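# Load a white part from the tote into the mould nest

## Task

Pick one white plastic part out of the blue tote and put it, narrow end pointing down and pressed fully home, into the empty nest of the rotary-table mould closest to the arms. The tote must stay upright in its place with the remaining parts still inside. Finish with both grippers released, so neither arm is in contact with any movable object.

## Robot and tools

Robot: two arms, left_arm and right_arm, each ending in a two-finger gripper with a wrist camera. Calibrated bases in the scene frame: left_arm at (+0.028, +0.316, +0.033) m, right_arm at (-0.025, -0.372, +0.036) m, both facing almost straight along +x. A two-camera stand sits behind the arms. Loose objects may occasionally get a small nudge from outside.

Frame: the scene frame has its origin at table-top height, halfway between the nominal bases; +x points out over the table, +z points up, and left_arm is on the +y side (arm names do not match image left/right). Reported end_effector_position (m) and end_effector_quat_wxyz are in this frame. The position is the point between the finger pads, just behind the tips. On the gripper, fingers extend along its own +z and open and close along its own y. Readings can be off by a few centimetres, more at long reach.

execute_actions(actions, cameras): actions is a list of actions; each action is a list of 1 to 15 rows, one row per 1/30 s step; if fewer than 15 rows are given, the last row repeats. Each row is a single list of 14 numbers, each in -1 to 1, covering both arms: dx, dy, dz, rx, ry, rz, opening for left_arm, then the same seven for right_arm. dx..rz are offsets from that arm's Hand target as it stood when the action began, along scene-frame axes, with the hand rotating about its Hand target position; every row counts from that same start, not from the row before. Scale: 1.0 = 0.6 m or 180 degrees; rx, ry, rz form one rotation vector. Sending the same offset again in a new action moves the hand further. Sending six zeros re-commands the current Hand target. opening is absolute, not an offset: +1 fully open (about 87 mm between pads), +0.5 about 69 mm, 0 about 43 mm, -0.5 about 18 mm, -1 closed. Every call must give each gripper its intended opening, since a 0 is a real command. An empty actions list returns the state plus all camera images.

move(target, speed, blend, opening_speed, blocking, cameras): target is one 14-number row laid out as above, or a list of up to 15 such rows used as waypoints; every row is an offset from the Hand targets at the move's start, not from the previous waypoint. speed is the top path speed in m/s (0.002 to 2.9, default 0.25; rotation up to twice that in rad/s), one value or one per waypoint. blend (m) rounds corners at intermediate waypoints; 0 stops at each. opening_speed (0.2 or more, per second on the -1..+1 scale) ramps the fingers gradually. blocking=false returns after about 0.5 s while the move continues. Paths are straight and do not avoid obstacles or the other arm; the whole move is capped at 10 s. The result adds a move: line whose ending (done, off_target, moving, held, fault) tells how it finished; done means within 10 mm and 2 degrees, but neither done nor off_target says whether something is touched. limits=paced means the pose was clipped; limits=held means a check withheld steps. Avoid paths that sweep near an arm's own base.

wait(seconds 0 to 10, cameras): lets time pass holding the last commands. stop(cameras): brakes a running move. zoom_image(camera, region [x0, y0, x1, y1] in pixels, at most 504 by 504): enlarges part of that camera's latest image. finished_scene(scene): ends the current scene, passing its number; irreversible, and nothing else should be called in the same reply after it.

Cameras: cam_head_left, cam_head_right, cam_high, cam_low, cam_left_wrist, cam_right_wrist, each 896x504. Pass ["all"], a list of names, or [] for none; an unknown name invalidates the call.

Result lines: Hand target is the last commanded pose after clipping, and the base for the next offsets; the hand often rests short of it, and only a new command closes that gap. Tool commands shows each present gripper command. grip_measured reports finger position on the command scale; in Joint positions the gripper is 0 closed to 1 open. Joint velocities may say within noise. Joint torques include the arm's own weight. Motor temperatures appear; MOTOR HOT warns at 75 °C, and at 90 °C that arm folds up and stops working.

Control hints: each step, commanded orientation is limited to 40 degrees from the measured one. Friction and gravity can leave the hand low, short or tilted, so check position and orientation after each move and correct. To grip, command an opening about 0.04 below the grip_measured reading at first contact; less than that grips more gently. A hand blocked by something keeps pushing until you command its target back past the gripper.

Avoid: dropping the part or releasing it while it moves, fast impacts on the table, mould or tote, hard pushing, knocking anything off the table, tipping or shifting the tote, any contact or squeeze between the two arms or grippers, pressure on the wrist-camera cables (cable contact counts as touching), and holding loads or stretched poses long enough to overheat motors. Faster contact hits harder, and targets set deeper past a contact press harder.

Each tool is called by a JSON object that holds its "name" and its "arguments".

## Session

{"name": "execute_actions", "arguments": {"actions": []}}

Scene clock: 0.00 s.
left_arm: end_effector_position=(+0.4068, +0.2545, +0.1821) grip_measured=+1.000 end_effector_quat_wxyz=(+0.468, -0.072, +0.881, -0.016) | right_arm: end_effector_position=(+0.2236, -0.2900, +0.0598) grip_measured=+0.985 end_effector_quat_wxyz=(+0.543, +0.087, +0.835, +0.014)
Joint positions: left_arm=[-0.226 1.326 0.907 -0.196 -0.235 -0.279 1] | right_arm=[0.717 1.043 0.067 0.417 0.689 0.509 0.993]
Joint velocities: within noise
Joint torques (N m): no reading
Motor temperatures (°C): left_arm=[30 35 38 29 27 29 29] | right_arm=[31 41 36 30 27 28 31]
Heat: left arm: 38 °C; right arm: 41 °C.
Hand target: left_arm +0.4084, +0.2542, +0.1875; +0.474, -0.073, +0.877, -0.018 | right_arm +0.2269, -0.2875, +0.0649; +0.549, +0.090, +0.831, +0.019
Tool commands: left_gripper/opening=+1.0 right_gripper/opening=+1.0

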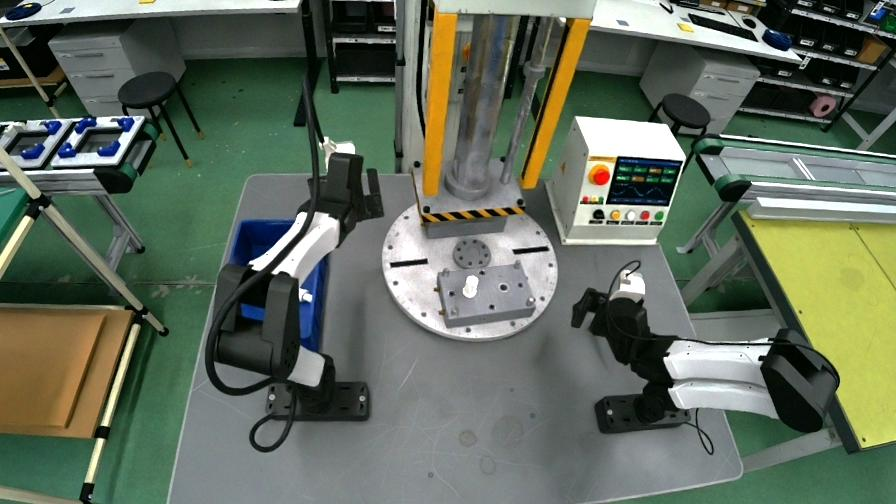

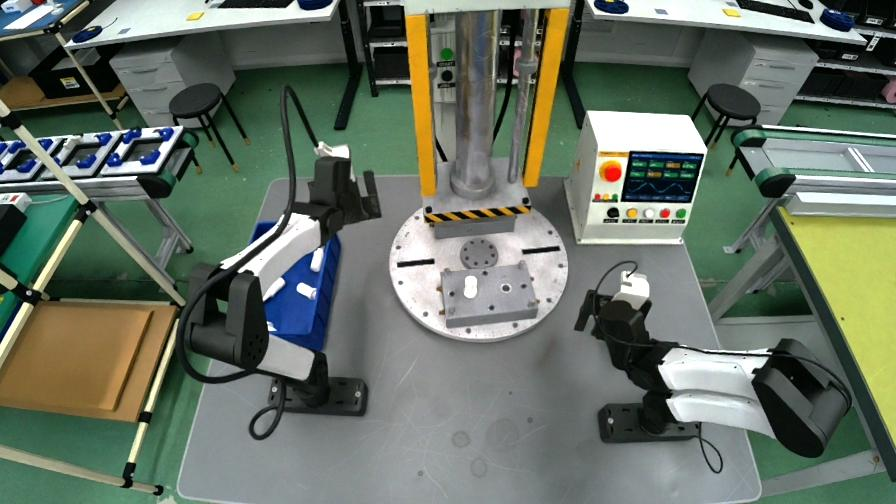

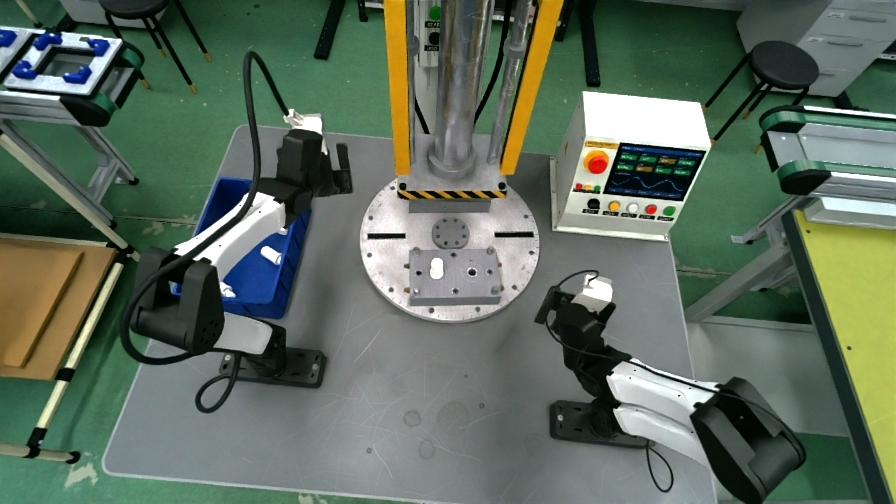

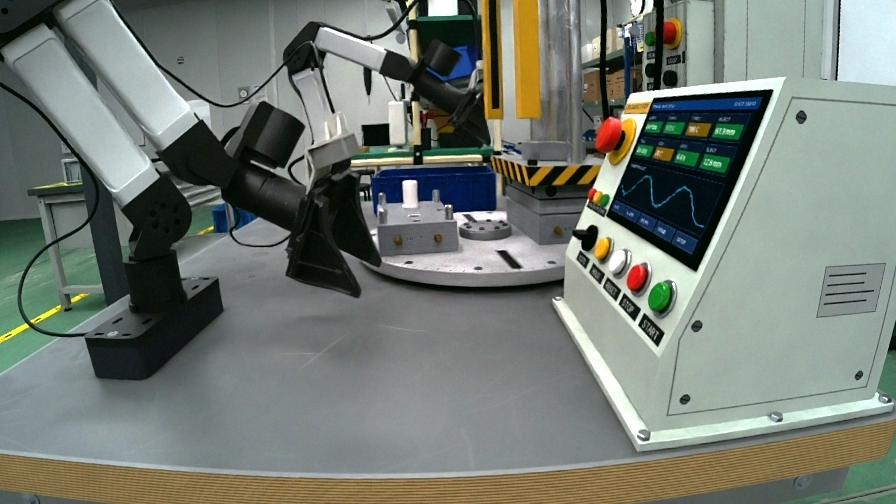

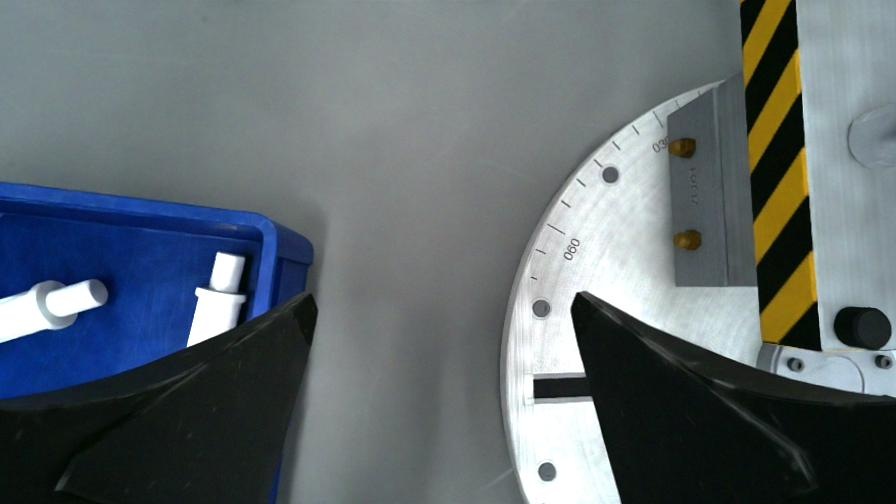

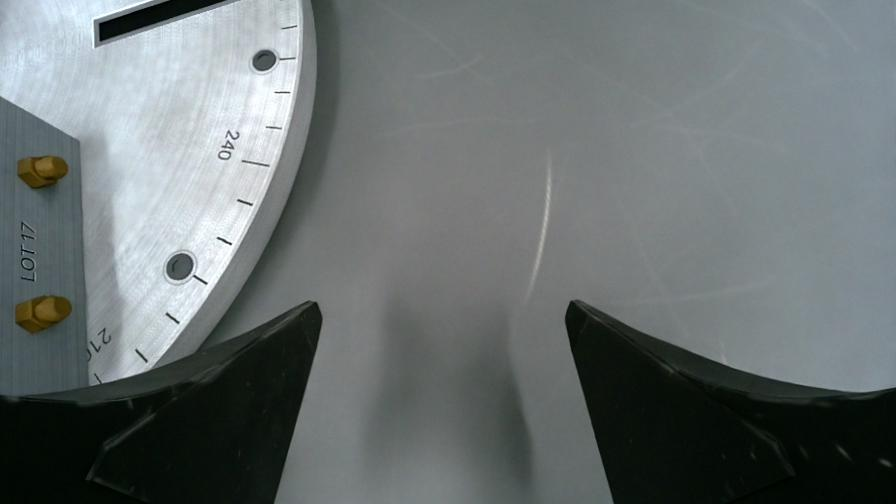

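{"name": "zoom_image", "arguments": {"camera": "cam_head_right", "region": [380, 190, 580, 350]}}

{"name": "zoom_image", "arguments": {"camera": "cam_high", "region": [160, 160, 340, 330]}}

{"name": "zoom_image", "arguments": {"camera": "cam_low", "region": [350, 120, 590, 300]}}

{"name": "zoom_image", "arguments": {"camera": "cam_left_wrist", "region": [0, 150, 330, 420]}}

Scaled by 2.520 from the camera's 896x504 image, which has a finer 1280x720 frame.

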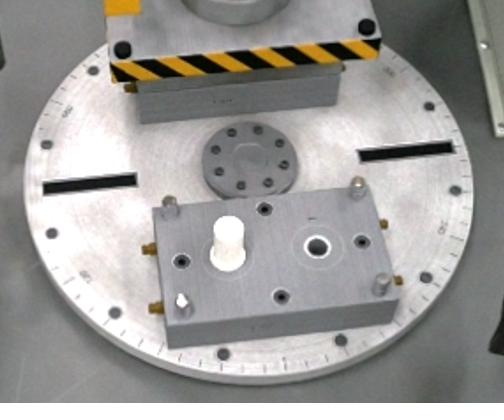

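Scaled by 2.800 from the camera's 896x504 image, which has a finer 1280x720 frame.

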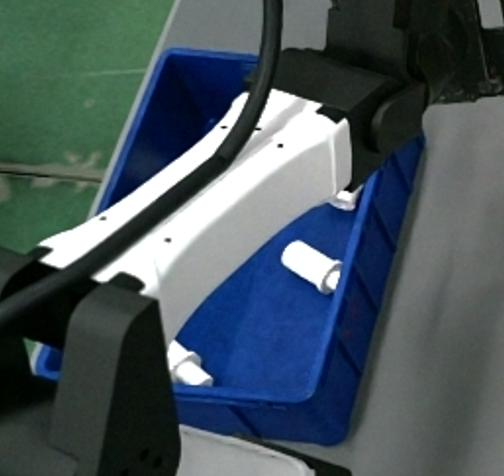

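Scaled by 2.100 from the camera's 896x504 image, which has a finer 1280x720 frame.

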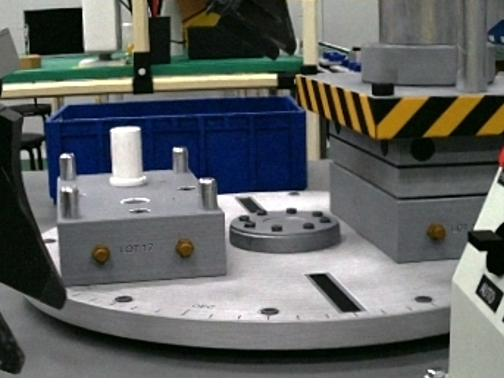

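Scaled by 1.527 from the camera's 896x504 image, which has a finer 1280x720 frame.

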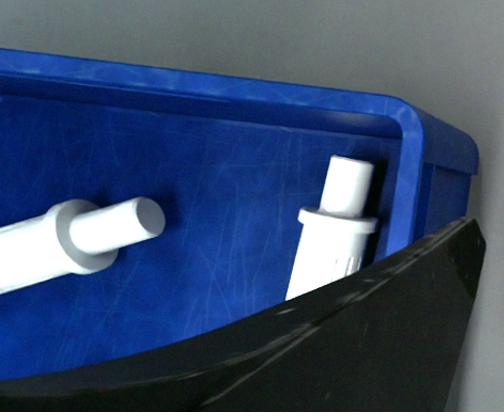

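{"name": "move", "arguments": {"target": [-0.2667, -0.3167, 0.2, 0, 0, -0.25, 1, 0, 0, 0, 0, 0, 0, 1], "speed": 0.2, "cameras": ["all"]}}

Scene clock: 84.17 s.
left_arm: end_effector_position=(+0.2490, +0.0681, +0.3014) grip_measured=+1.000 end_effector_quat_wxyz=(+0.430, +0.261, +0.842, -0.194) | right_arm: end_effector_position=(+0.2236, -0.2900, +0.0598) grip_measured=+0.985 end_effector_quat_wxyz=(+0.543, +0.087, +0.835, +0.014)
Joint positions: left_arm=[-0.874 1.15 1.264 -0.709 -0.134 -0.214 1] | right_arm=[0.717 1.043 0.067 0.417 0.689 0.509 0.993]
Joint torques (N m): left_arm=[0.21 -2.25 10.63 1.63 0.12 0.11] | right_arm=[-0.21 -1.48 6.28 1.93 0.29 -0.01]
Motor temperatures (°C): left_arm=[30 37 43 34 27 29 28] | right_arm=[31 40 42 35 27 28 31]
Heat: left arm: 43 °C; right arm: 42 °C.
Hand target: left_arm +0.2483, +0.0641, +0.3076; +0.431, +0.269, +0.838, -0.198 | right_arm +0.2269, -0.2875, +0.0649; +0.549, +0.090, +0.831, +0.019
Off the commanded pose: left_arm 0.007 m, 1 deg | right_arm 0.007 m, 1 deg.
move: done
camera_calibration:
cam_left_wrist: T_world_to_cam=[[-0.608375, -0.785643, 0.112451, 0.167739], [-0.793593, 0.600495, -0.0980619, 0.208043], [0.0095154, -0.148899, -0.988807, 0.444394], [0, 0, 0, 1]] pos_world=[0.262922, 0.0730238, 0.440959]

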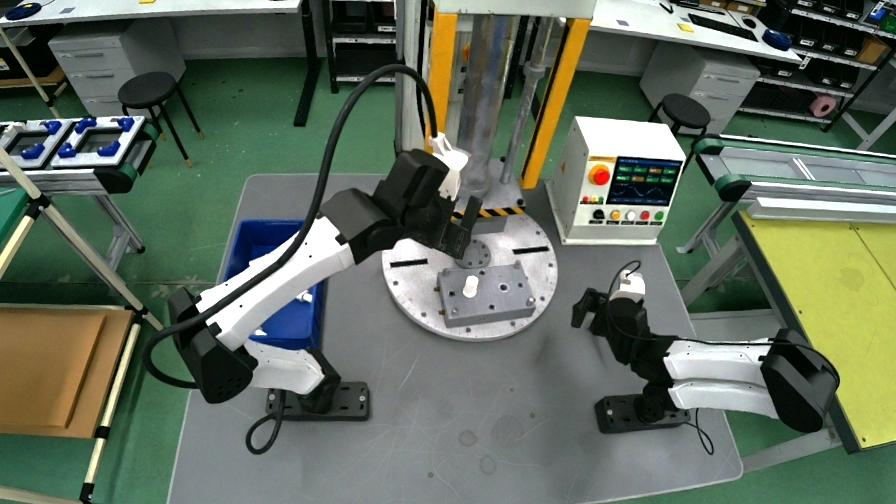

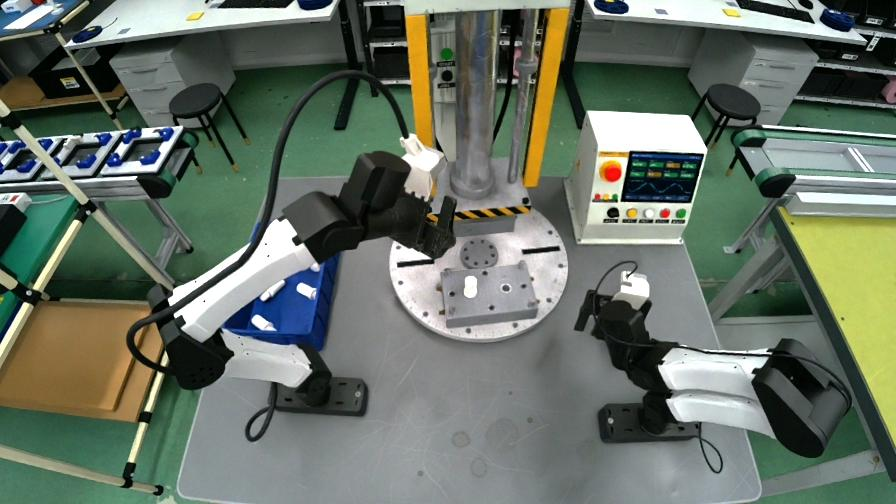

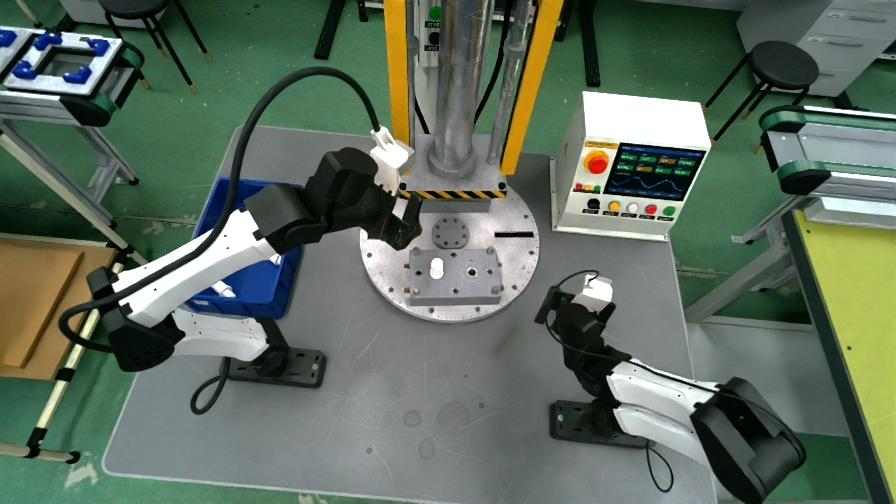

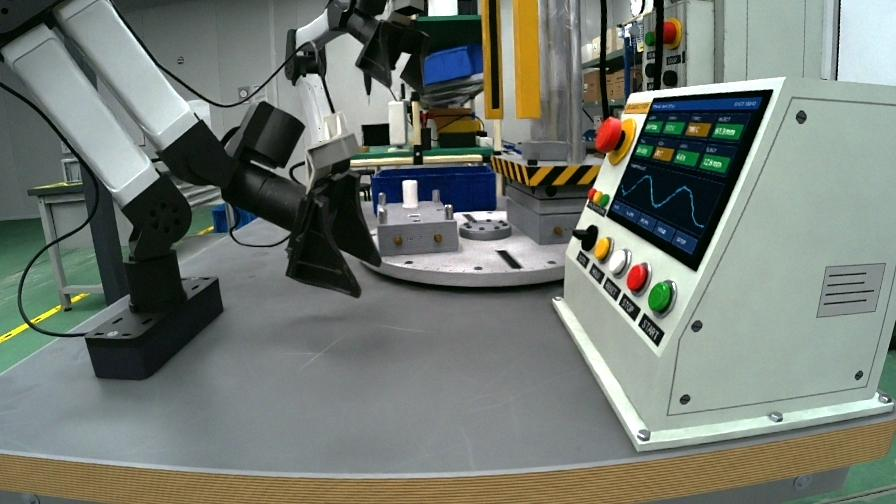

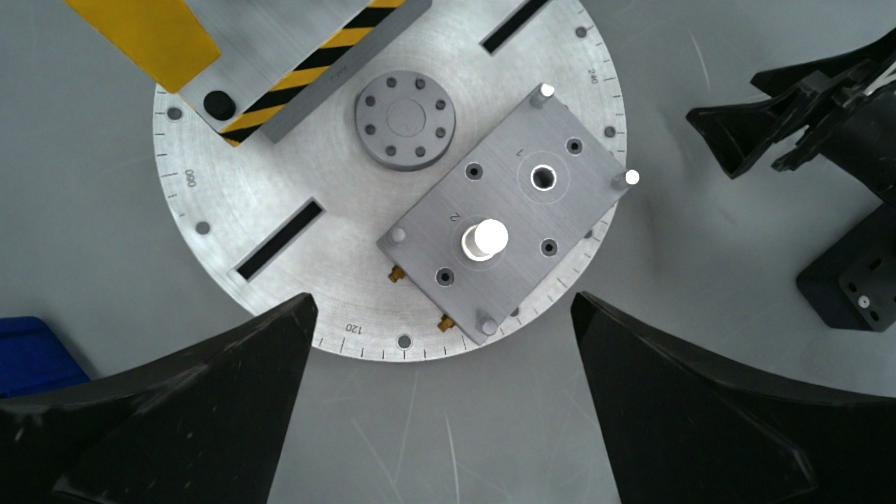

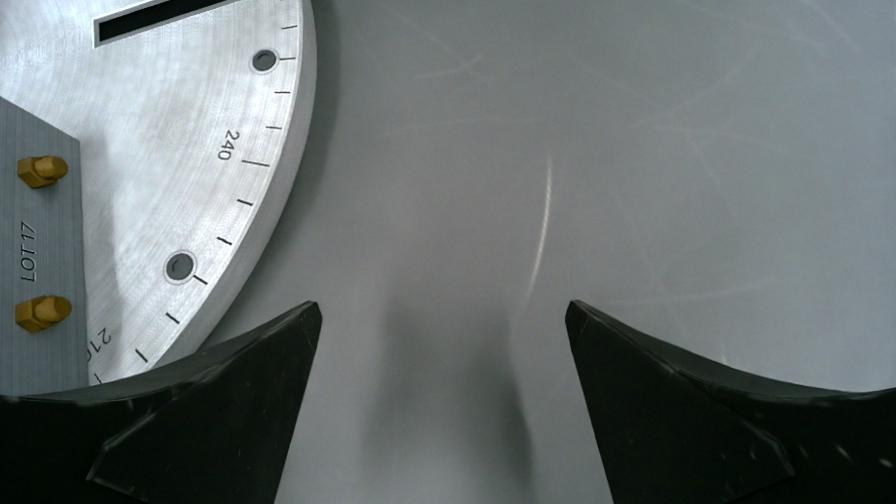

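{"name": "zoom_image", "arguments": {"camera": "cam_head_right", "region": [200, 220, 370, 370]}}

{"name": "zoom_image", "arguments": {"camera": "cam_left_wrist", "region": [360, 70, 660, 360]}}

{"name": "zoom_image", "arguments": {"camera": "cam_low", "region": [360, 150, 510, 300]}}

Scaled by 2.965 from the camera's 896x504 image, which has a finer 1280x720 frame.

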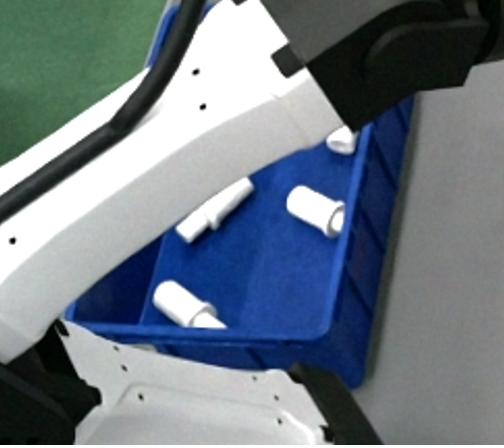

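Scaled by 1.680 from the camera's 896x504 image, which has a finer 1280x720 frame.

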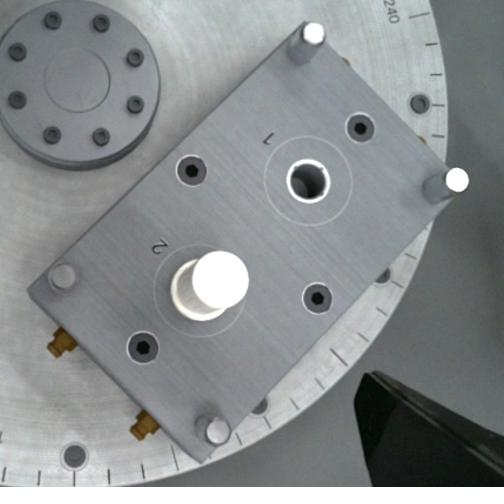

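Scaled by 3.360 from the camera's 896x504 image, which has a finer 1280x720 frame.

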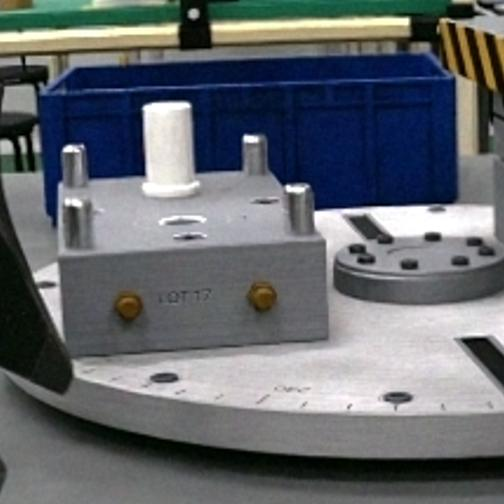

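{"name": "move", "arguments": {"target": [0.036, 0.51, 0.07, 0, 0, 0.28, 1, 0, 0, 0, 0, 0, 0, 1], "speed": 0.2, "cameras": ["cam_left_wrist", "cam_head_left", "cam_head_right", "cam_high"]}}

Scene clock: 137.03 s.
left_arm: end_effector_position=(+0.2703, +0.3700, +0.3431) grip_measured=+1.000 end_effector_quat_wxyz=(+0.470, -0.119, +0.875, +0.005) | right_arm: end_effector_position=(+0.2236, -0.2900, +0.0598) grip_measured=+0.985 end_effector_quat_wxyz=(+0.543, +0.087, +0.835, +0.014)
Joint positions: left_arm=[0.341 0.956 1.379 -1.023 0.152 -0.022 1] | right_arm=[0.717 1.043 0.067 0.417 0.689 0.509 0.993]
Joint torques (N m): left_arm=[1.33 -0.47 9.48 1.59 0.26 0.13] | right_arm=[-0.32 -1.36 6.3 1.96 0.29 -0.02]
Motor temperatures (°C): left_arm=[30 35 48 36 27 29 28] | right_arm=[31 39 43 36 27 28 31]
Heat: left arm: 48 °C; right arm: 43 °C.
Hand target: left_arm +0.2700, +0.3701, +0.3495; +0.474, -0.114, +0.873, +0.004 | right_arm +0.2269, -0.2875, +0.0649; +0.549, +0.090, +0.831, +0.019
Off the commanded pose: left_arm 0.007 m, 1 deg | right_arm 0.007 m, 1 deg.
move: done
camera_calibration:
cam_left_wrist: T_world_to_cam=[[0.209172, -0.971325, 0.11303, 0.260658], [-0.970879, -0.220088, -0.0946312, 0.398121], [0.116794, -0.0899447, -0.989075, 0.47958], [0, 0, 0, 1]] pos_world=[0.275993, 0.383941, 0.482553]
Images, in order (width x height): cam_head_left 896x504, cam_head_right 896x504, cam_high 896x504, cam_left_wrist 896x504.

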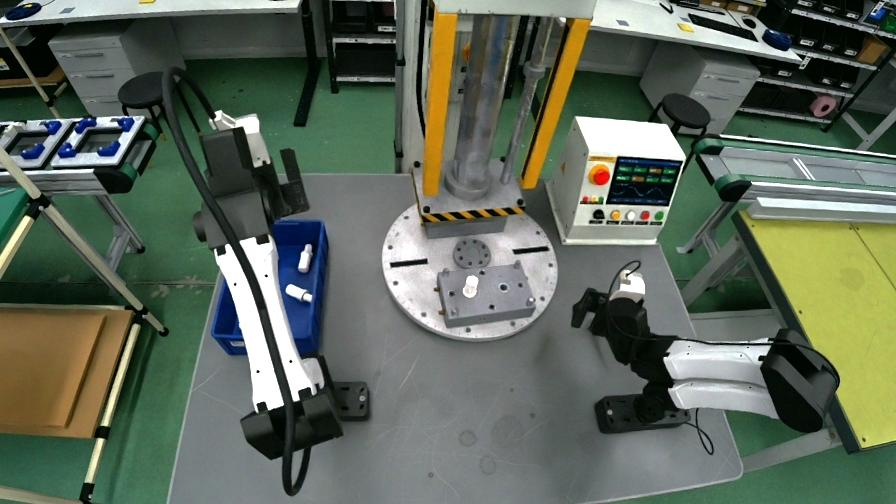

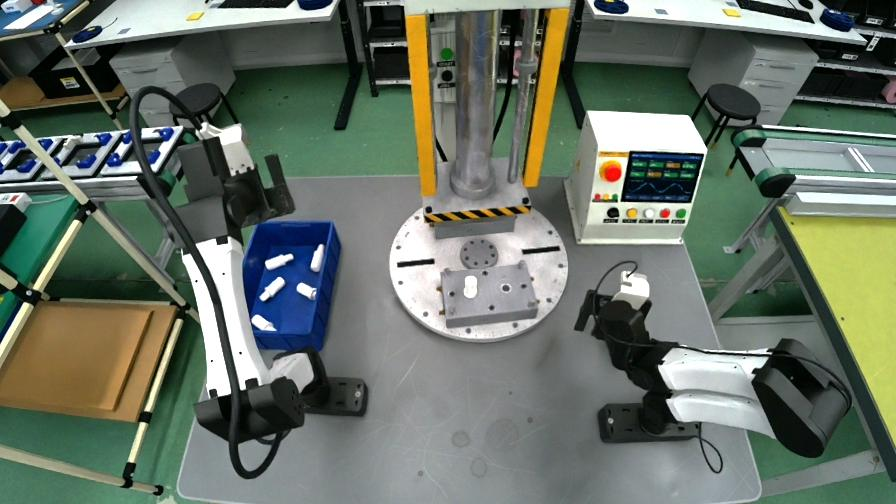

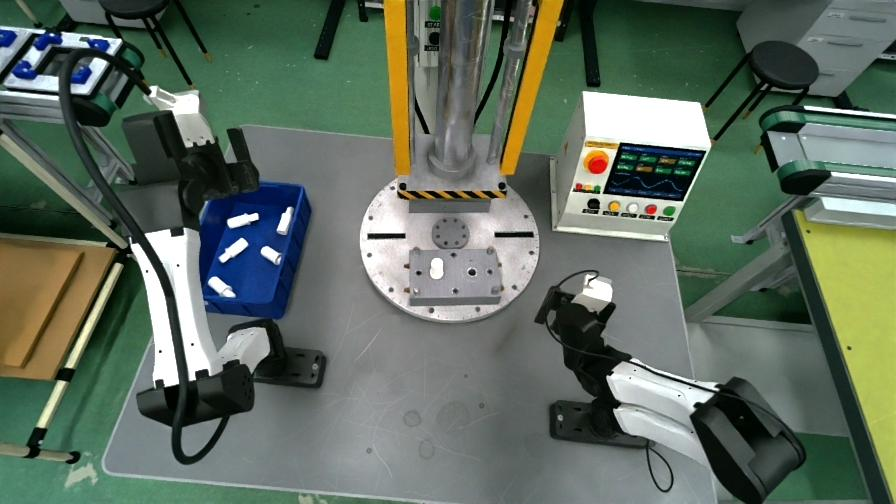

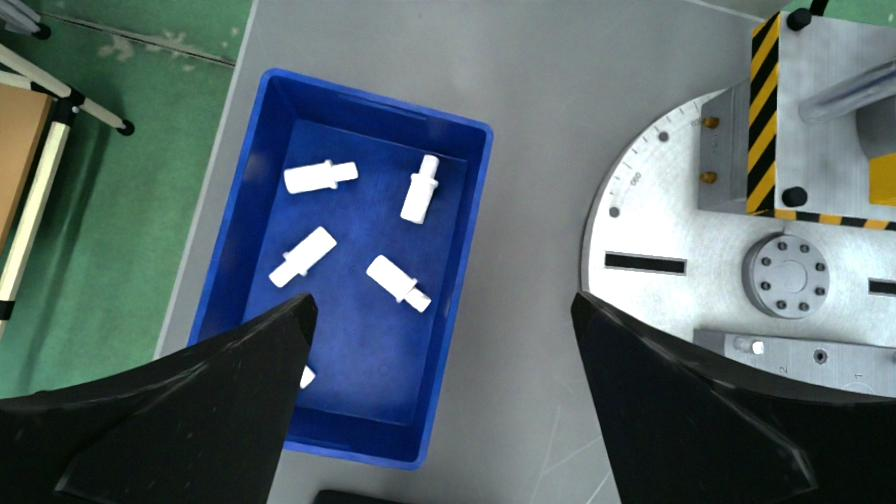

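{"name": "move", "arguments": {"target": [[-0.05, -0.5335, -0.0325, 0.0068, -0.134, -0.132, 1, -0.045, -0.1875, 0.142, 0, 0, 0, 1], [-0.05, -0.75, -0.166, 0.0097, -0.1918, -0.1889, 1, -0.045, -0.1875, 0.142, 0, 0, 0, 1]], "speed": 0.2, "blend": 0.03, "cameras": ["all"]}}

Scene clock: 202.03 s.
left_arm: end_effector_position=(+0.2427, -0.0758, +0.2622) grip_measured=+1.000 end_effector_quat_wxyz=(+0.694, +0.139, +0.689, -0.155) | right_arm: end_effector_position=(+0.1988, -0.3997, +0.1392) grip_measured=+0.985 end_effector_quat_wxyz=(+0.543, +0.097, +0.834, +0.020)
Joint positions: left_arm=[-1.389 1.583 0.893 0.71 -0.983 -0.004 1] | right_arm=[-0.256 0.31 0.265 -0.384 -0.184 0.07 0.993]
Joint torques (N m): left_arm=[0.29 -4.57 6.19 1.71 0.24 0.06] | right_arm=[-0.95 1.72 9.98 2.02 -0.11 -0.11]
Heat: left arm: 46 °C; right arm: 43 °C.
Hand target: left_arm +0.2400, -0.0799, +0.2500; +0.691, +0.154, +0.690, -0.153 | right_arm +0.1999, -0.4000, +0.1502; +0.549, +0.090, +0.831, +0.020
Off the commanded pose: left_arm 0.013 m, 2 deg | right_arm 0.011 m, 1 deg.
move: off_target (left_arm, right_arm)
camera_calibration:
cam_left_wrist: T_world_to_cam=[[-0.413199, -0.910241, 0.0269721, 0.020908], [-0.702572, 0.299805, -0.645375, 0.384226], [0.579361, -0.285618, -0.763389, 0.176502], [0, 0, 0, 1]] pos_world=[0.176327, -0.0457494, 0.382145]
cam_right_wrist: T_world_to_cam=[[-0.149564, -0.980498, -0.12749, -0.348425], [-0.940187, 0.180945, -0.28863, 0.324693], [0.30607, 0.076696, -0.948915, 0.247138], [0, 0, 0, 1]] pos_world=[0.177519, -0.419336, 0.283808]

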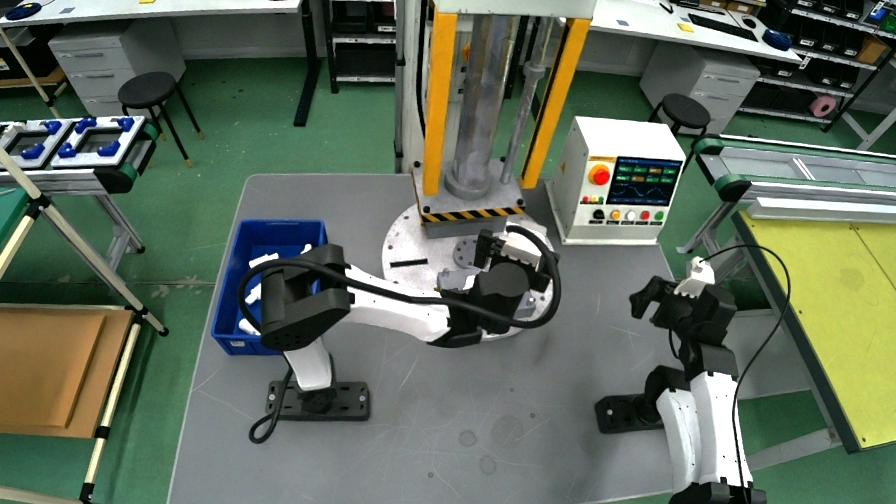

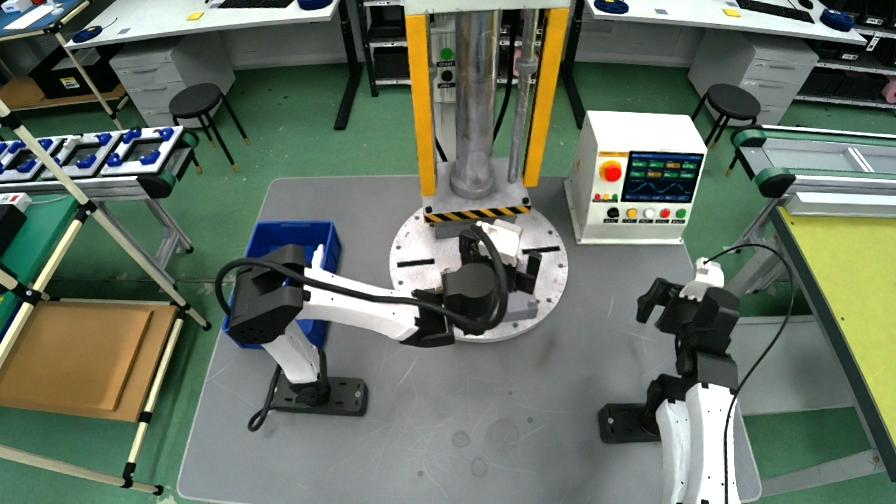

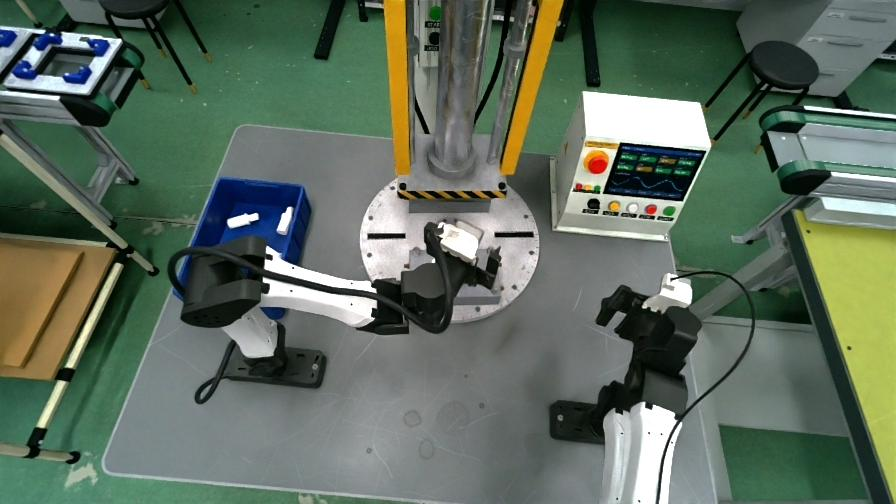

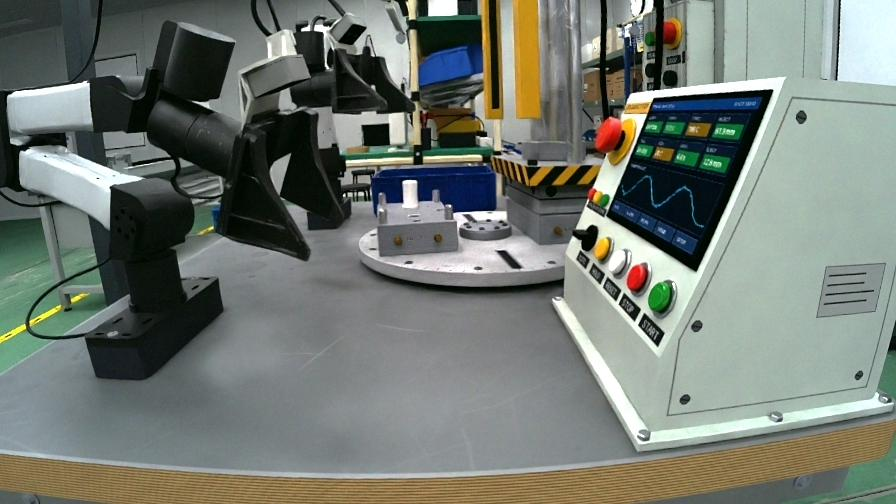

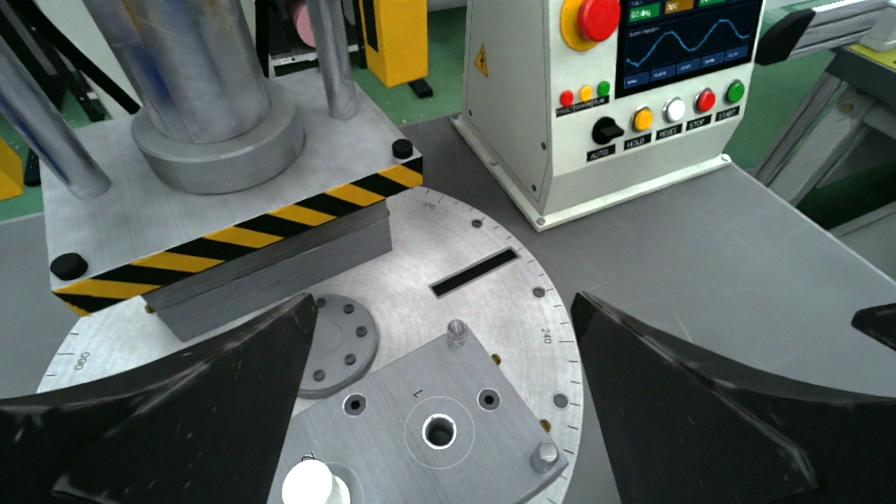

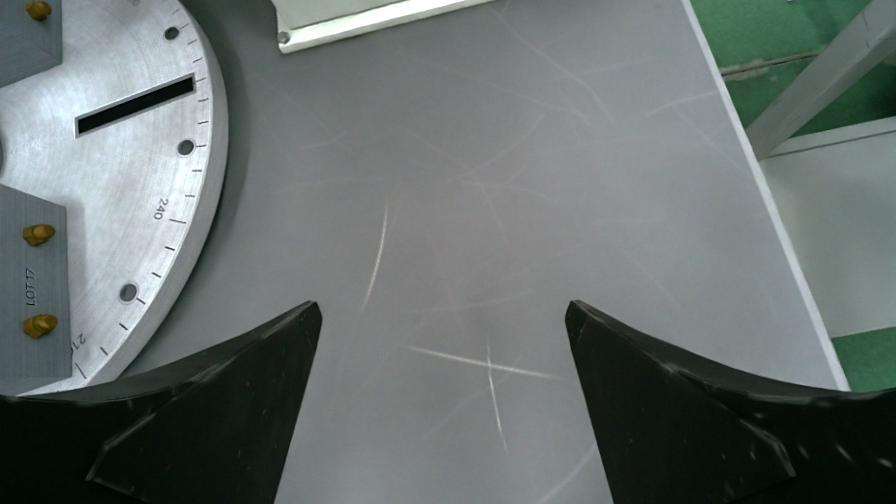

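{"name": "zoom_image", "arguments": {"camera": "cam_low", "region": [140, 20, 420, 270]}}

{"name": "zoom_image", "arguments": {"camera": "cam_left_wrist", "region": [260, 250, 640, 504]}}

Scaled by 1.800 from the camera's 896x504 image, which has a finer 1280x720 frame.

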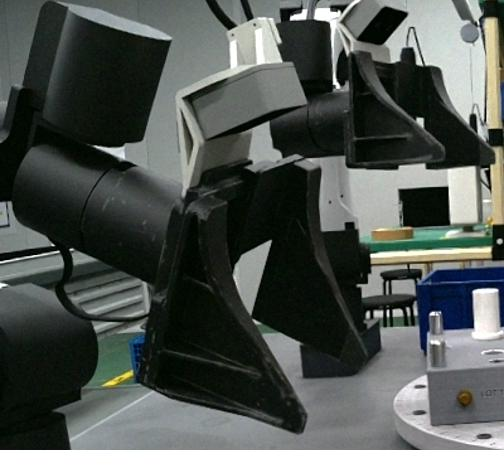

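Scaled by 1.326 from the camera's 896x504 image, which has a finer 1280x720 frame.

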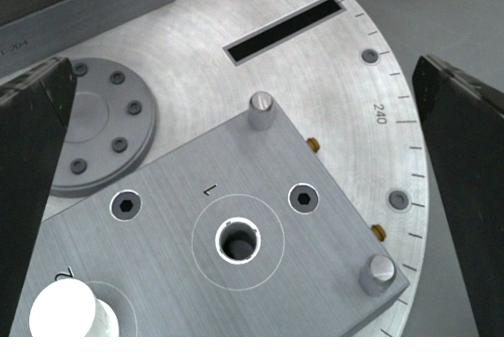

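{"name": "move", "arguments": {"target": [[0.0667, 0.6667, 0.133, 0.0083, 0.1994, 0.2422, 1, 0, 0, 0, 0, 0, 0, 1], [0.0833, 0.785, -0.05, -0.1625, 0.5150, 0.3651, 1, 0, 0, 0, 0, 0, 0, 1]], "speed": 0.25, "blend": 0.02, "cameras": ["all"]}}

Scene clock: 306.13 s.
left_arm: end_effector_position=(+0.2868, +0.3908, +0.2174) grip_measured=+1.000 end_effector_quat_wxyz=(+0.001, -0.494, +0.869, +0.006) | right_arm: end_effector_position=(+0.1987, -0.3996, +0.1391) grip_measured=+0.985 end_effector_quat_wxyz=(+0.543, +0.097, +0.834, +0.020)
Joint positions: left_arm=[0.38 1.709 1.708 -1.569 -0.011 -0.666 1] | right_arm=[-0.256 0.31 0.265 -0.384 -0.184 0.07 0.993]
Joint torques (N m): left_arm=[1.1 -5.49 9.2 0.18 0.17 -0.08] | right_arm=[-0.87 1.63 9.88 2 -0.12 -0.13]
Motor temperatures (°C): left_arm=[29 35 45 38 27 29 28] | right_arm=[30 38 49 41 27 28 31]
Heat: left arm: 45 °C; right arm: 49 °C.
Hand target: left_arm +0.2900, +0.3911, +0.2199; -0.001, -0.500, +0.866, +0.000 | right_arm +0.1999, -0.4000, +0.1501; +0.549, +0.090, +0.831, +0.020
Off the commanded pose: left_arm 0.004 m, 1 deg | right_arm 0.011 m, 1 deg.
move: off_target (right_arm)
camera_calibration:
cam_left_wrist: T_world_to_cam=[[0.862463, -0.506119, -0.00114491, -0.0527183], [-0.324269, -0.554312, 0.766543, 0.164645], [-0.388596, -0.660743, -0.642192, 0.647826], [0, 0, 0, 1]] pos_world=[0.3506, 0.492629, 0.289761]
cam_right_wrist: T_world_to_cam=[[-0.14959, -0.98049, -0.127525, -0.348407], [-0.940311, 0.180947, -0.288223, 0.324602], [0.305675, 0.0767974, -0.949034, 0.247284], [0, 0, 0, 1]] pos_world=[0.17752, -0.419336, 0.283808]

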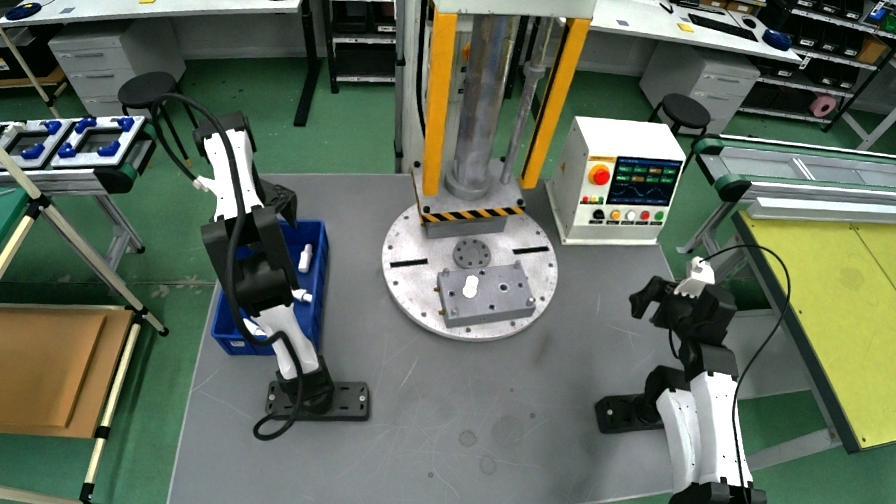

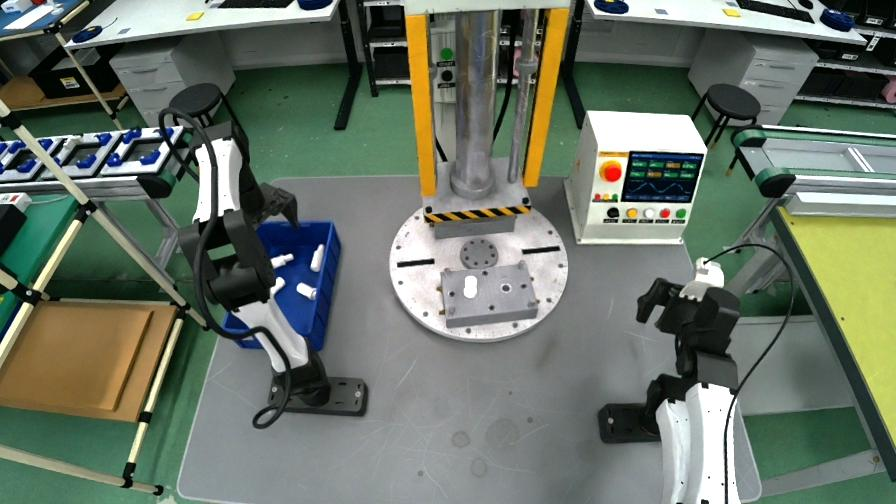

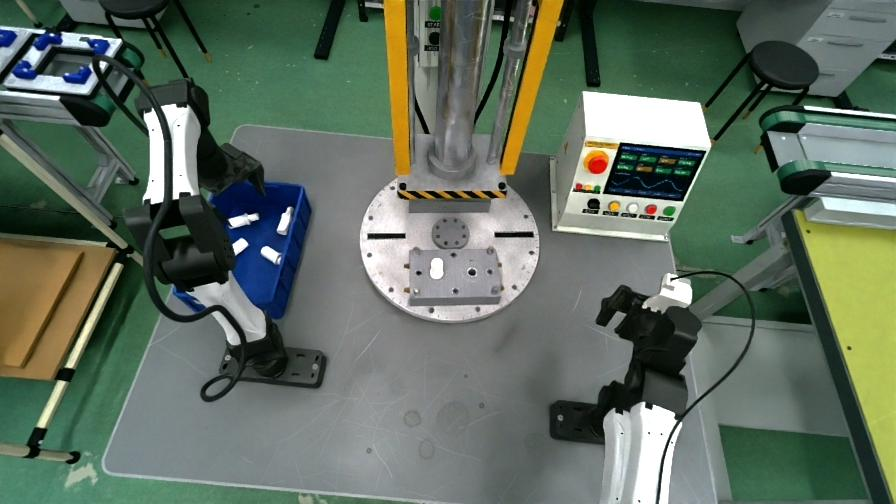

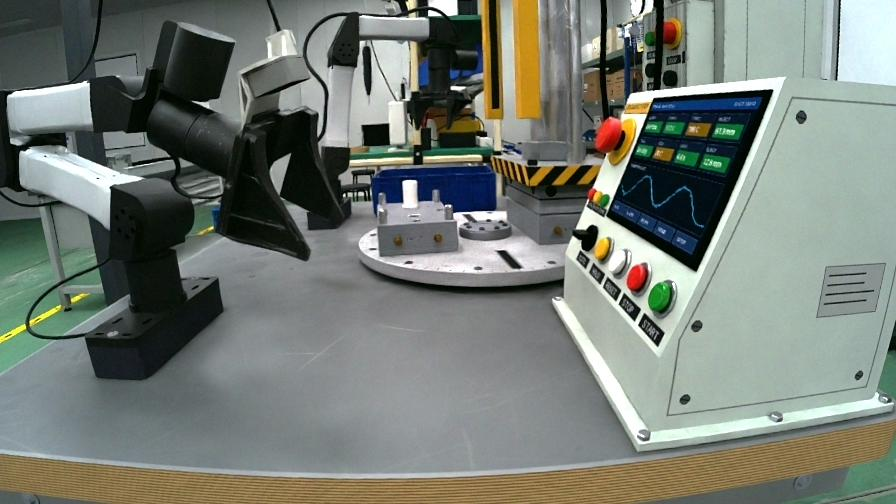

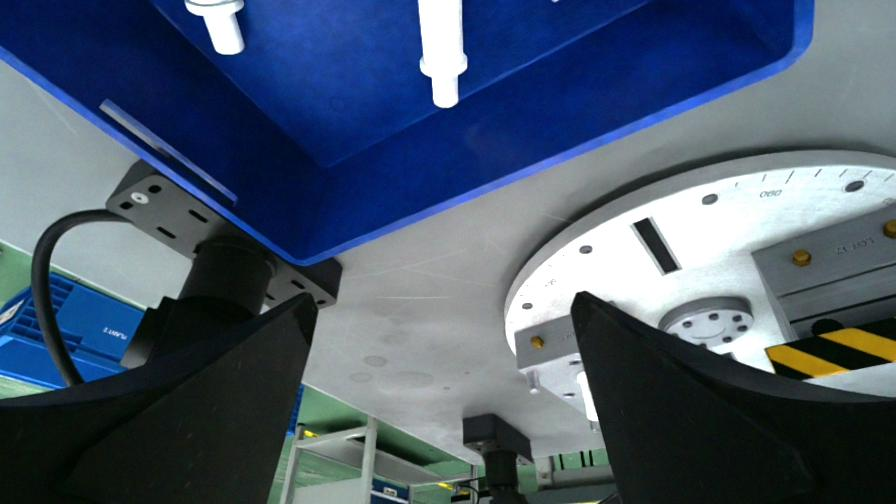

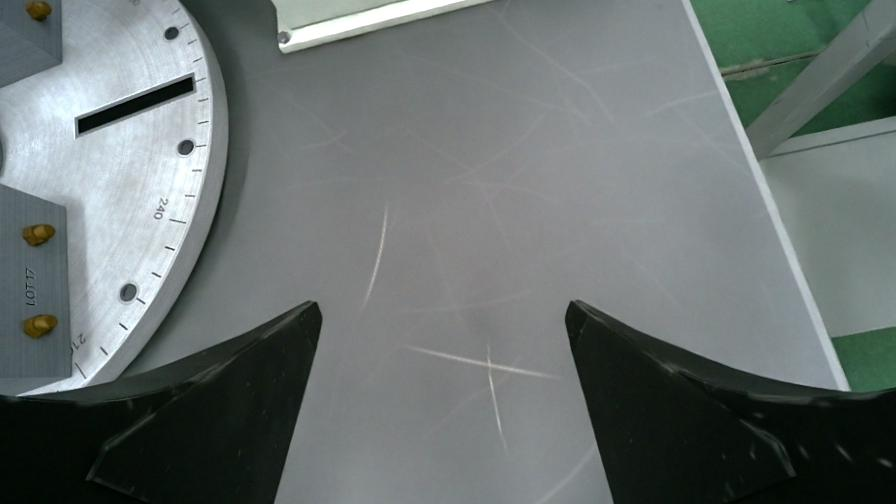

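{"name": "zoom_image", "arguments": {"camera": "cam_left_wrist", "region": [340, 0, 560, 130]}}

{"name": "zoom_image", "arguments": {"camera": "cam_high", "region": [160, 160, 340, 340]}}

Scaled by 2.291 from the camera's 896x504 image, which has a finer 1280x720 frame.

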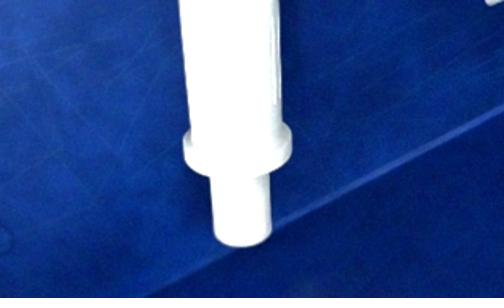

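Scaled by 2.800 from the camera's 896x504 image, which has a finer 1280x720 frame.

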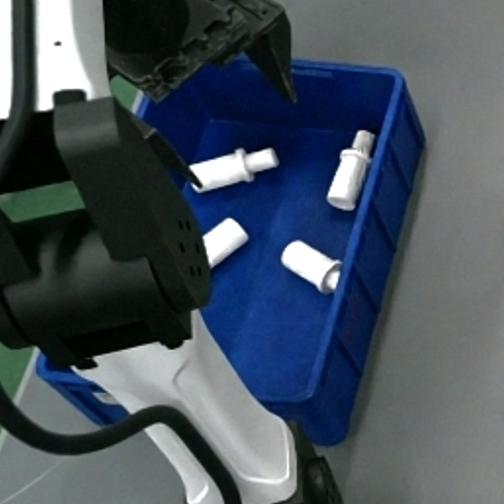

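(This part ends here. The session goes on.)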